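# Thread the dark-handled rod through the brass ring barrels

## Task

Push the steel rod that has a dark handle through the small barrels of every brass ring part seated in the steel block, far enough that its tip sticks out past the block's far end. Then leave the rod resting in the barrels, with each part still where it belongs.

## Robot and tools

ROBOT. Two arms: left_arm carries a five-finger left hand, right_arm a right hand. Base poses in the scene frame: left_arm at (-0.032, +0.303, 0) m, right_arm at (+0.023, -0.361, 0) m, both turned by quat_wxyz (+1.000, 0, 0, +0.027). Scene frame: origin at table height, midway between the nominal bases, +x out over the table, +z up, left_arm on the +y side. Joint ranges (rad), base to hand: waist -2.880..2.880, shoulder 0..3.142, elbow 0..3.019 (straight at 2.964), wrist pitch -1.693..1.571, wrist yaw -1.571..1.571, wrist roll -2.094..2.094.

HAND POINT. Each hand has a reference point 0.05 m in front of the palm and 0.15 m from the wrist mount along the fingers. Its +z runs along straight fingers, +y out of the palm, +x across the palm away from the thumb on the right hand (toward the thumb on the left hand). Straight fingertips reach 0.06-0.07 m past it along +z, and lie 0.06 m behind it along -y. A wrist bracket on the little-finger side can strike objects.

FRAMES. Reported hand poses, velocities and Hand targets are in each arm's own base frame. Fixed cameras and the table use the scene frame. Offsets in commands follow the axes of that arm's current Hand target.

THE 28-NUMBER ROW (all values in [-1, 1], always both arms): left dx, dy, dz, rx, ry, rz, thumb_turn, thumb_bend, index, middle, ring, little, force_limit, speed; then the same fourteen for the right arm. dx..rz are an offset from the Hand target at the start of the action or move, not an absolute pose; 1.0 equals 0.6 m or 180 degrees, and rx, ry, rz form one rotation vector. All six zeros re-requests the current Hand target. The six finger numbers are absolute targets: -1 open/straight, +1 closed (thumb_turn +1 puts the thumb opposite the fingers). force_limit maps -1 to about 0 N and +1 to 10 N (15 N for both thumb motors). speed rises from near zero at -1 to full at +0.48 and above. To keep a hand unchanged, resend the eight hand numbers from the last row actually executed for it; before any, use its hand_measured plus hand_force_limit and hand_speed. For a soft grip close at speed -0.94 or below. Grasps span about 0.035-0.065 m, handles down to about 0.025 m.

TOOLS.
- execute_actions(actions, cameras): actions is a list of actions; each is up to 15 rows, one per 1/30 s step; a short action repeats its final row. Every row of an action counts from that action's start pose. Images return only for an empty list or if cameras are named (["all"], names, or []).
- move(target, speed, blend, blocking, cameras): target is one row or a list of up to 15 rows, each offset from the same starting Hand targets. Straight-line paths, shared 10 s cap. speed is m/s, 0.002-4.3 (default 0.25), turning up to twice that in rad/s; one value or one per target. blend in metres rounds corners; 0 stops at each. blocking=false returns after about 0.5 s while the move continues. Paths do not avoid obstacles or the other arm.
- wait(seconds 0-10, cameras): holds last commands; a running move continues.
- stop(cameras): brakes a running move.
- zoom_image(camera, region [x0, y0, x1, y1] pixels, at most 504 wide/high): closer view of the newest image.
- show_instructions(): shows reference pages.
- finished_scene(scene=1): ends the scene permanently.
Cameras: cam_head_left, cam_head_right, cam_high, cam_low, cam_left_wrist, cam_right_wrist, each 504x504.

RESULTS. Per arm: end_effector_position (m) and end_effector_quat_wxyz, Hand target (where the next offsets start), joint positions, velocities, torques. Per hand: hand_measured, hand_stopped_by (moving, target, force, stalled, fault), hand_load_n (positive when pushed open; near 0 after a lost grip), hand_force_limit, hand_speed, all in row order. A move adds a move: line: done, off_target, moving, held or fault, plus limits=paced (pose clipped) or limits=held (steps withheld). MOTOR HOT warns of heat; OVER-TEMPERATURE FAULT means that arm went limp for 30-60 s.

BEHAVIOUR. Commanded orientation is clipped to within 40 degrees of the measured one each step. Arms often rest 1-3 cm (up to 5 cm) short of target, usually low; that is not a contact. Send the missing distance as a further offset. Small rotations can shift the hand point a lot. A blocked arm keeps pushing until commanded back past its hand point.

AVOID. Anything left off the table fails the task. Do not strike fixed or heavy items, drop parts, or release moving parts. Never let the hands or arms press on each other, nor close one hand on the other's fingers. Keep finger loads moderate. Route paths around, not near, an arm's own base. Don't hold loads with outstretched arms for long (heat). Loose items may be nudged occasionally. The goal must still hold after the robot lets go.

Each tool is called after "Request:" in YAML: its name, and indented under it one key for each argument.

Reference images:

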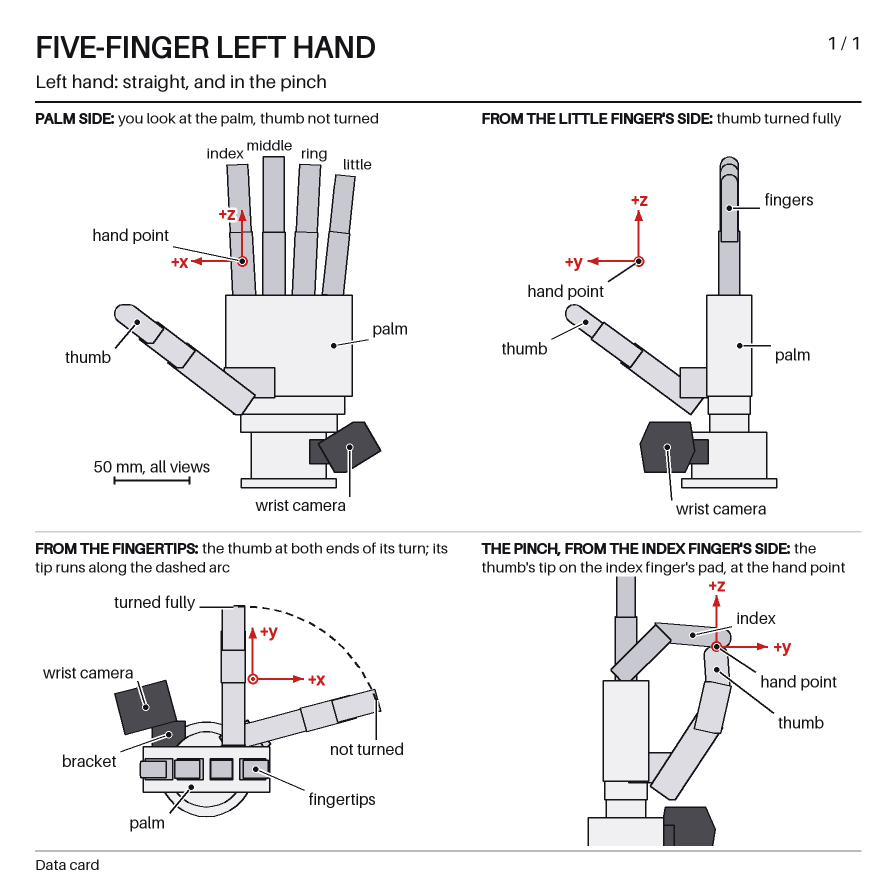

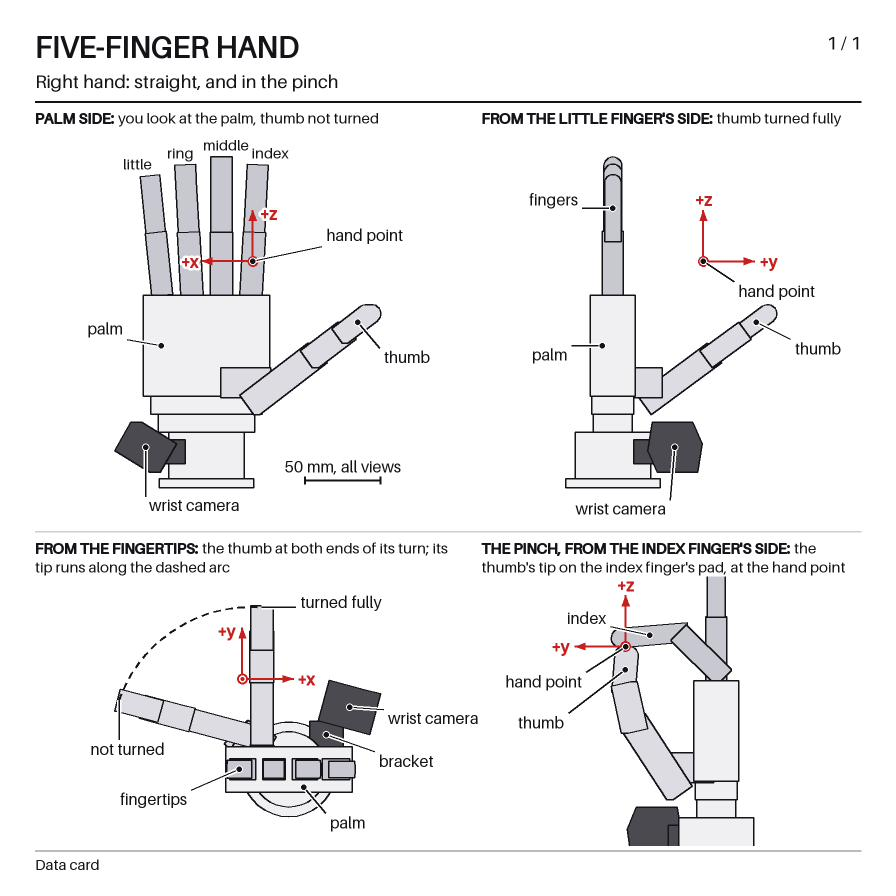

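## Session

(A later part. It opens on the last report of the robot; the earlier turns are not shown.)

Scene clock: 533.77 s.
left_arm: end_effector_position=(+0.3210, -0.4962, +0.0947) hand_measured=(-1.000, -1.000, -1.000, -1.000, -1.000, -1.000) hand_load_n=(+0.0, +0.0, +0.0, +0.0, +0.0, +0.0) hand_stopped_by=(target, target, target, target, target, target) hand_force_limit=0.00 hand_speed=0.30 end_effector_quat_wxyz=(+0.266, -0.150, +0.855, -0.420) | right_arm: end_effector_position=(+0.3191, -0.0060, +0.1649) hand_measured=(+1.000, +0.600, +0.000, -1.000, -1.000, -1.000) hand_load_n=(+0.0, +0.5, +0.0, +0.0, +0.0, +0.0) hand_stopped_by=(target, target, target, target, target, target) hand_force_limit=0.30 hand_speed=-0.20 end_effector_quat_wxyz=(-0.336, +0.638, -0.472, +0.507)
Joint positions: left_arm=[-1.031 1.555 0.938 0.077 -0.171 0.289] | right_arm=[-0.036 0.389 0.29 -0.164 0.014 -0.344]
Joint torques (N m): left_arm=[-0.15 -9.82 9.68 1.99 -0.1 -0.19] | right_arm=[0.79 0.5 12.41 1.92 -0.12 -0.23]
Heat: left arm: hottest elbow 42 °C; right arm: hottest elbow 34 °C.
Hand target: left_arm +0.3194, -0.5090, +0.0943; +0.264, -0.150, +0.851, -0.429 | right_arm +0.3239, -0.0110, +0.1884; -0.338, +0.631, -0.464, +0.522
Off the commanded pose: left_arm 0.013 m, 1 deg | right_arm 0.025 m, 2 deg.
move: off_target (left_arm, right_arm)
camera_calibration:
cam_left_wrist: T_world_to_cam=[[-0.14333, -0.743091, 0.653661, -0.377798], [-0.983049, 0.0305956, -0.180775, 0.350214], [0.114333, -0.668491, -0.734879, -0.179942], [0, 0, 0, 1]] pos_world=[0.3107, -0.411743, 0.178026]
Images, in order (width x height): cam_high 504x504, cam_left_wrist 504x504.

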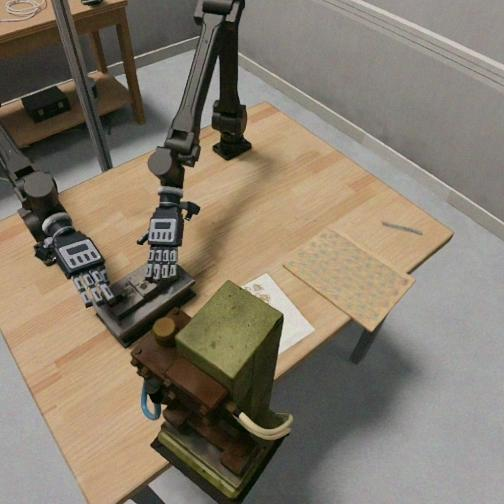

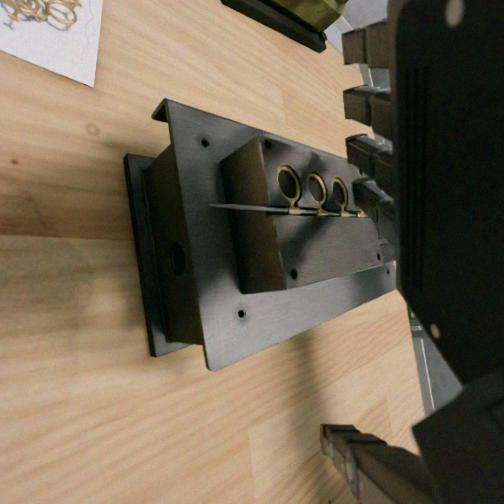

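Request:
wait:
  seconds: 0
  cameras: ["cam_right_wrist","cam_low","cam_head_left"]

Scene clock: 534.20 s.
left_arm: end_effector_position=(+0.3210, -0.4962, +0.0947) hand_measured=(-1.000, -1.000, -1.000, -1.000, -1.000, -1.000) hand_load_n=(+0.0, +0.0, +0.0, +0.0, +0.0, +0.0) hand_stopped_by=(target, target, target, target, target, target) hand_force_limit=0.00 hand_speed=0.30 end_effector_quat_wxyz=(+0.266, -0.150, +0.855, -0.420) | right_arm: end_effector_position=(+0.3191, -0.0060, +0.1649) hand_measured=(+1.000, +0.600, +0.000, -1.000, -1.000, -1.000) hand_load_n=(+0.0, +0.0, +0.0, +0.0, +0.0, +0.0) hand_stopped_by=(target, target, target, target, target, target) hand_force_limit=0.30 hand_speed=-0.20 end_effector_quat_wxyz=(-0.336, +0.638, -0.472, +0.507)
Joint positions: left_arm=[-1.031 1.555 0.938 0.077 -0.171 0.289] | right_arm=[-0.036 0.389 0.29 -0.164 0.014 -0.344]
Joint torques (N m): left_arm=[-0.21 -9.88 9.68 2.04 -0.11 -0.18] | right_arm=[0.85 0.56 12.45 1.94 -0.12 -0.22]
Heat: left arm: hottest elbow 42 °C; right arm: hottest elbow 34 °C.
Hand target: left_arm +0.3194, -0.5090, +0.0943; +0.264, -0.150, +0.851, -0.429 | right_arm +0.3239, -0.0110, +0.1884; -0.338, +0.631, -0.464, +0.522
Off the commanded pose: left_arm 0.013 m, 1 deg | right_arm 0.025 m, 2 deg.
camera_calibration:
cam_right_wrist: T_world_to_cam=[[-0.221375, -0.534986, -0.815342, 0.20489], [-0.616874, 0.724376, -0.30781, 0.247052], [0.755288, 0.434822, -0.490377, -0.0453661], [0, 0, 0, 1]] pos_world=[0.232022, -0.0496189, 0.220854]
Images, in order (width x height): cam_head_left 504x504, cam_low 504x504, cam_right_wrist 504x504.

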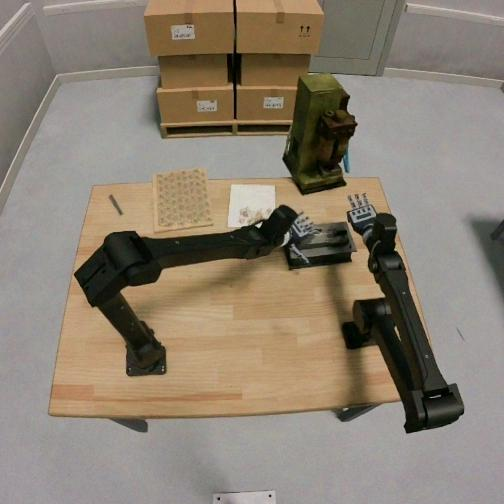

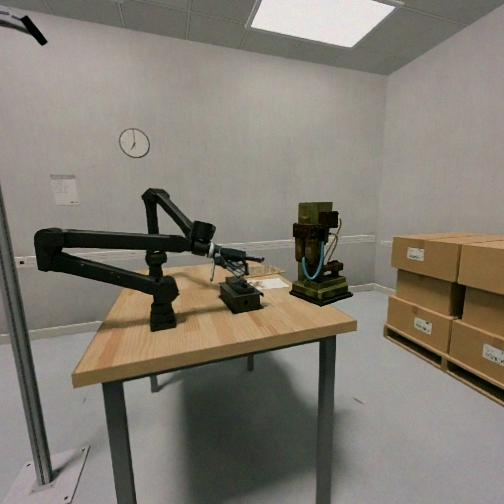

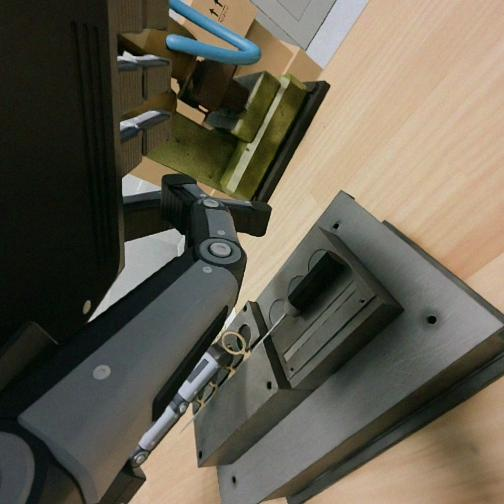

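Request:
zoom_image:
  camera: "cam_right_wrist"
  region: [190, 310, 280, 400]

Scaled by 5.600 from the camera's 504x504 image, which has a finer 720x720 frame.

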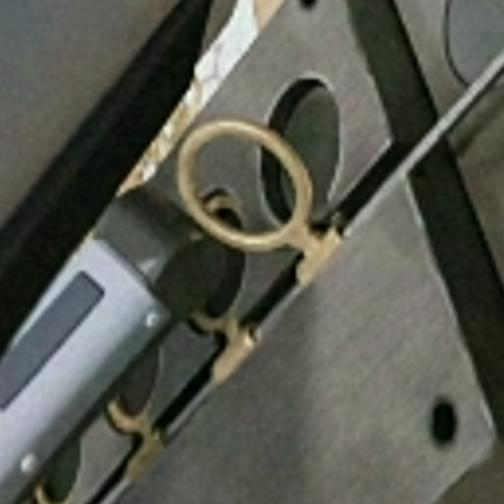

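Request:
zoom_image:
  camera: "cam_right_wrist"
  region: [200, 328, 250, 378]

Scaled by 10.080 from the camera's 504x504 image, which has a finer 720x720 frame.

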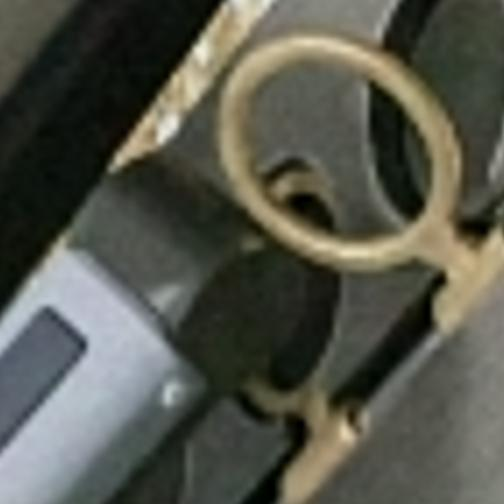

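Request:
move:
  target: [0.00588,-0.00317,0.00817,0,0,0,-1,-1,-1,-1,-1,-1,0.0,0.3,0,0,0,0,0,0,1,0.6,0.0,-1,-1,-1,0.3,-0.2]
  speed: 0.015
  cameras: ["cam_right_wrist"]

Request:
zoom_image:
  camera: "cam_right_wrist"
  region: [200, 328, 250, 378]

Scene clock: 536.73 s.
left_arm: end_effector_position=(+0.3198, -0.4978, +0.0909) hand_measured=(-1.000, -1.000, -1.000, -1.000, -1.000, -1.000) hand_load_n=(-0.5, +0.0, +0.0, +0.0, +0.0, +0.0) hand_stopped_by=(target, target, target, target, target, target) hand_force_limit=0.00 hand_speed=0.30 end_effector_quat_wxyz=(+0.266, -0.151, +0.855, -0.418) | right_arm: end_effector_position=(+0.3191, -0.0060, +0.1649) hand_measured=(+1.000, +0.600, +0.000, -1.000, -1.000, -1.000) hand_load_n=(+0.0, +0.0, +0.0, +0.0, +0.0, +0.0) hand_stopped_by=(target, target, target, target, target, target) hand_force_limit=0.30 hand_speed=-0.20 end_effector_quat_wxyz=(-0.336, +0.638, -0.472, +0.507)
Joint positions: left_arm=[-1.036 1.563 0.938 0.082 -0.177 0.285] | right_arm=[-0.036 0.389 0.29 -0.164 0.014 -0.344]
Joint torques (N m): left_arm=[-0.26 -9.64 10.52 1.96 -0.06 -0.18] | right_arm=[0.91 0.5 12.44 2.02 -0.11 -0.22]
Heat: left arm: hottest elbow 42 °C; right arm: hottest elbow 34 °C.
Hand target: left_arm +0.3194, -0.5150, +0.0923; +0.264, -0.150, +0.851, -0.429 | right_arm +0.3239, -0.0110, +0.1884; -0.338, +0.631, -0.464, +0.522
Off the commanded pose: left_arm 0.017 m, 1 deg | right_arm 0.025 m, 2 deg.
move: off_target (left_arm, right_arm)
camera_calibration:
cam_right_wrist: T_world_to_cam=[[-0.221375, -0.534986, -0.815342, 0.20489], [-0.616874, 0.724376, -0.30781, 0.247052], [0.755288, 0.434822, -0.490377, -0.0453661], [0, 0, 0, 1]] pos_world=[0.232022, -0.0496189, 0.220854]
Images, in order (width x height): cam_right_wrist 504x504.

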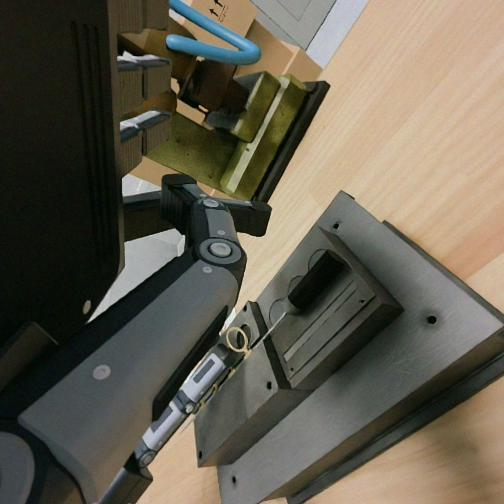

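Scaled by 10.080 from the camera's 504x504 image, which has a finer 720x720 frame.

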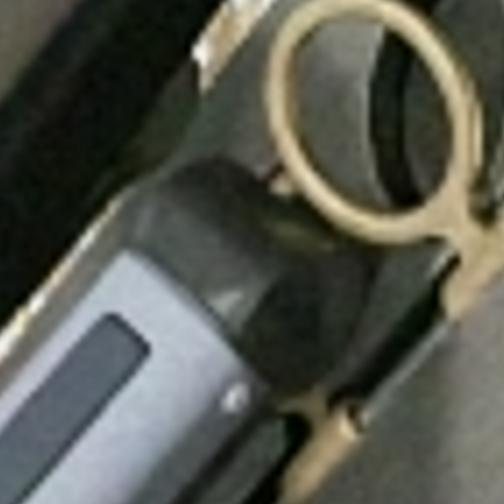

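Request:
zoom_image:
  camera: "cam_right_wrist"
  region: [190, 310, 280, 400]

Scaled by 5.600 from the camera's 504x504 image, which has a finer 720x720 frame.

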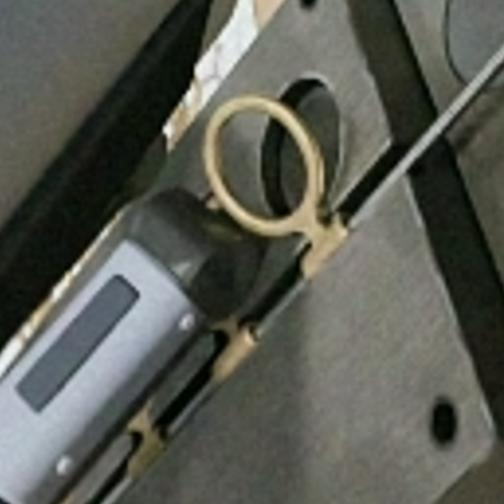

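Request:
move:
  target: [0.00268,-0.00527,0.00352,0,0,0,-1,-1,-1,-1,-1,-1,0.0,0.3,0,0,0,0,0,0,1,0.6,0.0,-1,-1,-1,0.3,-0.2]
  speed: 0.015
  cameras: ["cam_right_wrist"]

Request:
zoom_image:
  camera: "cam_right_wrist"
  region: [190, 310, 280, 400]

Scene clock: 537.90 s.
left_arm: end_effector_position=(+0.3192, -0.4981, +0.0905) hand_measured=(-1.000, -1.000, -1.000, -1.000, -1.000, -1.000) hand_load_n=(+0.0, +0.0, +0.0, -0.5, +0.0, +0.0) hand_stopped_by=(target, target, target, target, target, target) hand_force_limit=0.00 hand_speed=0.30 end_effector_quat_wxyz=(+0.266, -0.153, +0.855, -0.418) | right_arm: end_effector_position=(+0.3191, -0.0060, +0.1649) hand_measured=(+1.000, +0.600, +0.000, -1.000, -1.000, -1.000) hand_load_n=(+0.0, +0.0, +0.0, +0.0, +0.0, +0.0) hand_stopped_by=(target, target, target, target, target, target) hand_force_limit=0.30 hand_speed=-0.20 end_effector_quat_wxyz=(-0.336, +0.638, -0.472, +0.507)
Joint positions: left_arm=[-1.038 1.564 0.938 0.082 -0.182 0.282] | right_arm=[-0.036 0.389 0.29 -0.164 0.014 -0.344]
Joint torques (N m): left_arm=[-0.85 -9.17 11.25 1.78 -0.02 -0.17] | right_arm=[1.2 0.56 12.45 1.95 -0.11 -0.21]
Heat: left arm: hottest elbow 42 °C; right arm: hottest elbow 34 °C.
Hand target: left_arm +0.3194, -0.5190, +0.0933; +0.264, -0.150, +0.851, -0.429 | right_arm +0.3239, -0.0110, +0.1884; -0.338, +0.631, -0.464, +0.522
Off the commanded pose: left_arm 0.021 m, 1 deg | right_arm 0.025 m, 2 deg.
move: off_target (left_arm, right_arm)
camera_calibration:
cam_right_wrist: T_world_to_cam=[[-0.221375, -0.534986, -0.815342, 0.20489], [-0.616874, 0.724376, -0.30781, 0.247052], [0.755288, 0.434822, -0.490377, -0.0453661], [0, 0, 0, 1]] pos_world=[0.232022, -0.0496189, 0.220854]
Images, in order (width x height): cam_right_wrist 504x504.

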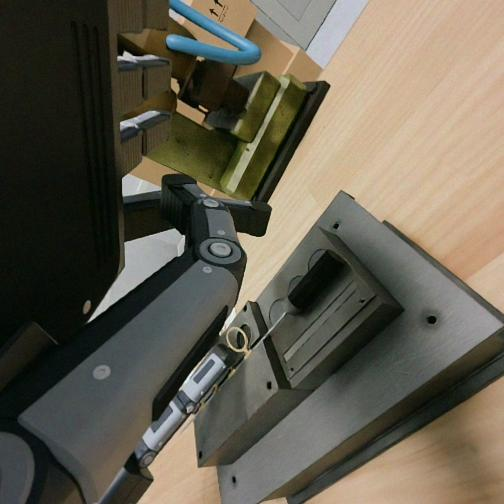

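Scaled by 5.600 from the camera's 504x504 image, which has a finer 720x720 frame.

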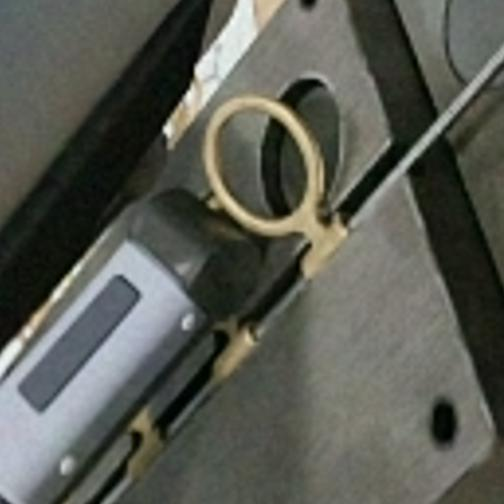

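Request:
move:
  target: [0.00268,-0.00527,0.00352,0,0,0,-1,-1,-1,-1,-1,-1,0.0,0.3,0,0,0,0,0,0,1,0.6,0.0,-1,-1,-1,0.3,-0.2]
  speed: 0.015
  cameras: ["cam_right_wrist"]

Request:
zoom_image:
  camera: "cam_right_wrist"
  region: [190, 310, 280, 400]

Scene clock: 538.83 s.
left_arm: end_effector_position=(+0.3186, -0.5021, +0.0905) hand_measured=(-1.000, -1.000, -1.000, -1.000, -1.000, -1.000) hand_load_n=(-0.5, +0.0, +0.0, +0.0, +0.0, +0.0) hand_stopped_by=(target, target, target, target, target, target) hand_force_limit=0.00 hand_speed=0.30 end_effector_quat_wxyz=(+0.266, -0.152, +0.855, -0.418) | right_arm: end_effector_position=(+0.3191, -0.0060, +0.1649) hand_measured=(+1.000, +0.600, +0.000, -1.000, -1.000, -1.000) hand_load_n=(+0.0, +0.0, +0.0, +0.0, +0.0, +0.0) hand_stopped_by=(target, target, target, target, target, target) hand_force_limit=0.30 hand_speed=-0.20 end_effector_quat_wxyz=(-0.336, +0.638, -0.472, +0.507)
Joint positions: left_arm=[-1.043 1.571 0.946 0.082 -0.186 0.28] | right_arm=[-0.036 0.389 0.29 -0.164 0.014 -0.344]
Joint torques (N m): left_arm=[-0.32 -9.29 11.47 1.61 -0.01 -0.18] | right_arm=[0.97 0.44 12.38 1.96 -0.12 -0.22]
Heat: left arm: hottest elbow 42 °C; right arm: hottest elbow 34 °C.
Hand target: left_arm +0.3195, -0.5229, +0.0943; +0.264, -0.150, +0.851, -0.429 | right_arm +0.3239, -0.0110, +0.1884; -0.338, +0.631, -0.464, +0.522
Off the commanded pose: left_arm 0.021 m, 1 deg | right_arm 0.025 m, 2 deg.
move: off_target (left_arm, right_arm)
camera_calibration:
cam_right_wrist: T_world_to_cam=[[-0.221375, -0.534986, -0.815342, 0.20489], [-0.616874, 0.724376, -0.30781, 0.247052], [0.755288, 0.434822, -0.490377, -0.0453661], [0, 0, 0, 1]] pos_world=[0.232022, -0.0496189, 0.220854]
Images, in order (width x height): cam_right_wrist 504x504.

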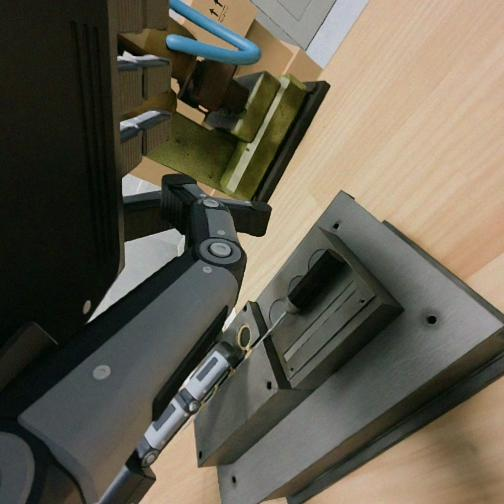

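Scaled by 5.600 from the camera's 504x504 image, which has a finer 720x720 frame.

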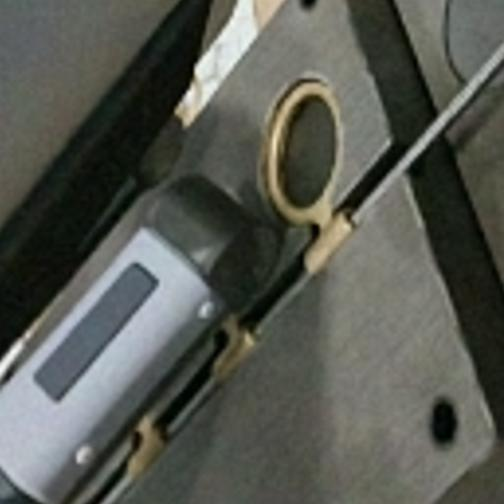

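Request:
move:
  target: [-0.0441,-0.06625,-0.06562,0,0,0,-1,-1,-1,-1,-1,-1,0.0,0.3,0,0,0,0,0,0,1,0.6,0.0,-1,-1,-1,0.3,-0.2]
  speed: 0.06
  cameras: ["cam_right_wrist","cam_left_wrist","cam_high"]

Request:
zoom_image:
  camera: "cam_right_wrist"
  region: [170, 300, 290, 420]

Request:
zoom_image:
  camera: "cam_left_wrist"
  region: [200, 150, 370, 270]

Scene clock: 540.67 s.
left_arm: end_effector_position=(+0.3116, -0.4946, +0.1281) hand_measured=(-1.000, -1.000, -1.000, -1.000, -1.000, -1.000) hand_load_n=(+0.0, +0.0, -0.5, +0.0, +0.0, +0.0) hand_stopped_by=(target, target, target, target, target, target) hand_force_limit=0.00 hand_speed=0.30 end_effector_quat_wxyz=(+0.259, -0.150, +0.861, -0.412) | right_arm: end_effector_position=(+0.3191, -0.0060, +0.1649) hand_measured=(+1.000, +0.600, +0.000, -1.000, -1.000, -1.000) hand_load_n=(+0.0, +0.5, +0.0, +0.0, -0.5, -0.5) hand_stopped_by=(target, target, target, target, target, target) hand_force_limit=0.30 hand_speed=-0.20 end_effector_quat_wxyz=(-0.336, +0.638, -0.472, +0.507)
Joint positions: left_arm=[-1.043 1.493 0.984 -0.055 -0.174 0.279] | right_arm=[-0.036 0.389 0.29 -0.164 0.014 -0.344]
Joint torques (N m): left_arm=[0.91 -11.4 12.45 0.81 0.09 -0.09] | right_arm=[0.85 0.67 12.38 1.89 -0.11 -0.23]
Heat: left arm: hottest elbow 42 °C; right arm: hottest elbow 34 °C.
Hand target: left_arm +0.3194, -0.5079, +0.1543; +0.264, -0.150, +0.851, -0.429 | right_arm +0.3239, -0.0110, +0.1884; -0.338, +0.631, -0.464, +0.522
Off the commanded pose: left_arm 0.030 m, 2 deg | right_arm 0.025 m, 2 deg.
move: off_target (left_arm, right_arm)
camera_calibration:
cam_left_wrist: T_world_to_cam=[[-0.13572, -0.753218, 0.643616, -0.405811], [-0.985791, 0.0377657, -0.163678, 0.349111], [0.0989788, -0.656685, -0.747641, -0.141023], [0, 0, 0, 1]] pos_world=[0.303032, -0.411456, 0.212894]
cam_right_wrist: T_world_to_cam=[[-0.221375, -0.534986, -0.815342, 0.20489], [-0.616874, 0.724376, -0.30781, 0.247052], [0.755288, 0.434822, -0.490377, -0.0453661], [0, 0, 0, 1]] pos_world=[0.232022, -0.0496189, 0.220854]
Images, in order (width x height): cam_high 504x504, cam_left_wrist 504x504, cam_right_wrist 504x504.

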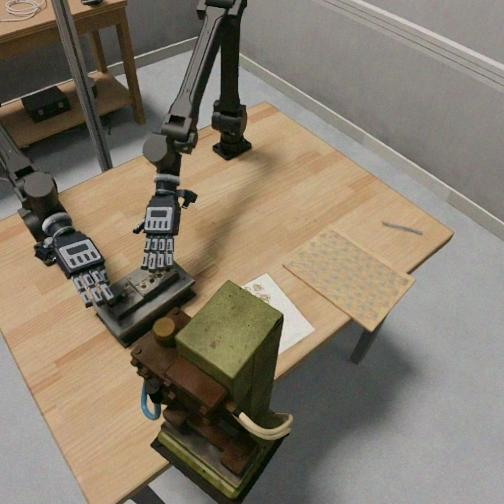

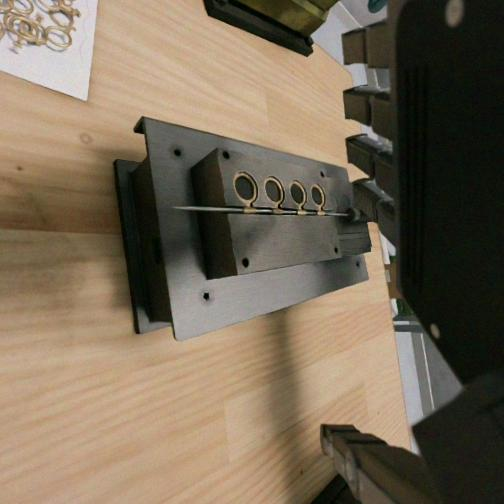

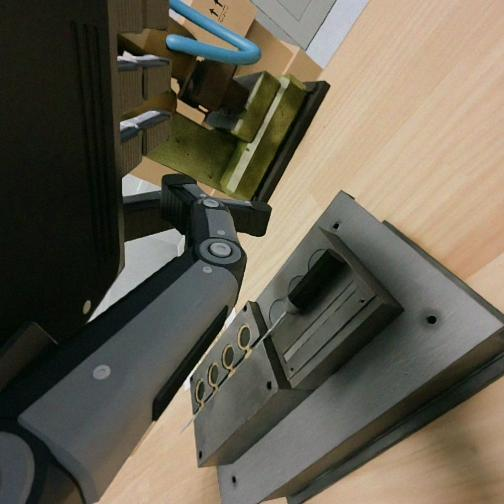

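Scaled by 4.200 from the camera's 504x504 image, which has a finer 720x720 frame.

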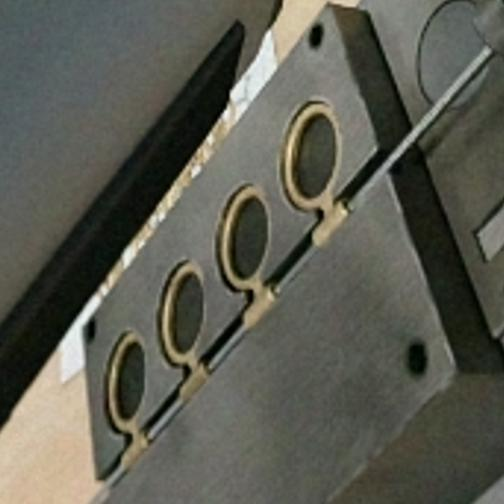

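Scaled by 2.965 from the camera's 504x504 image, which has a finer 720x720 frame.

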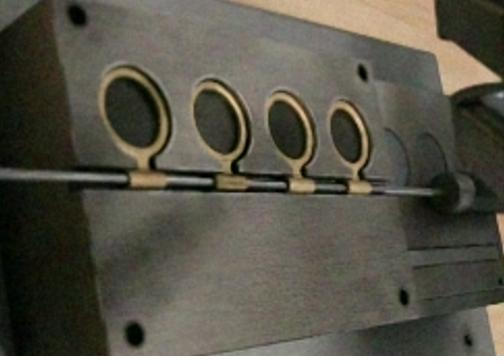

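Request:
finished_scene:

The scene is finished: the task was done.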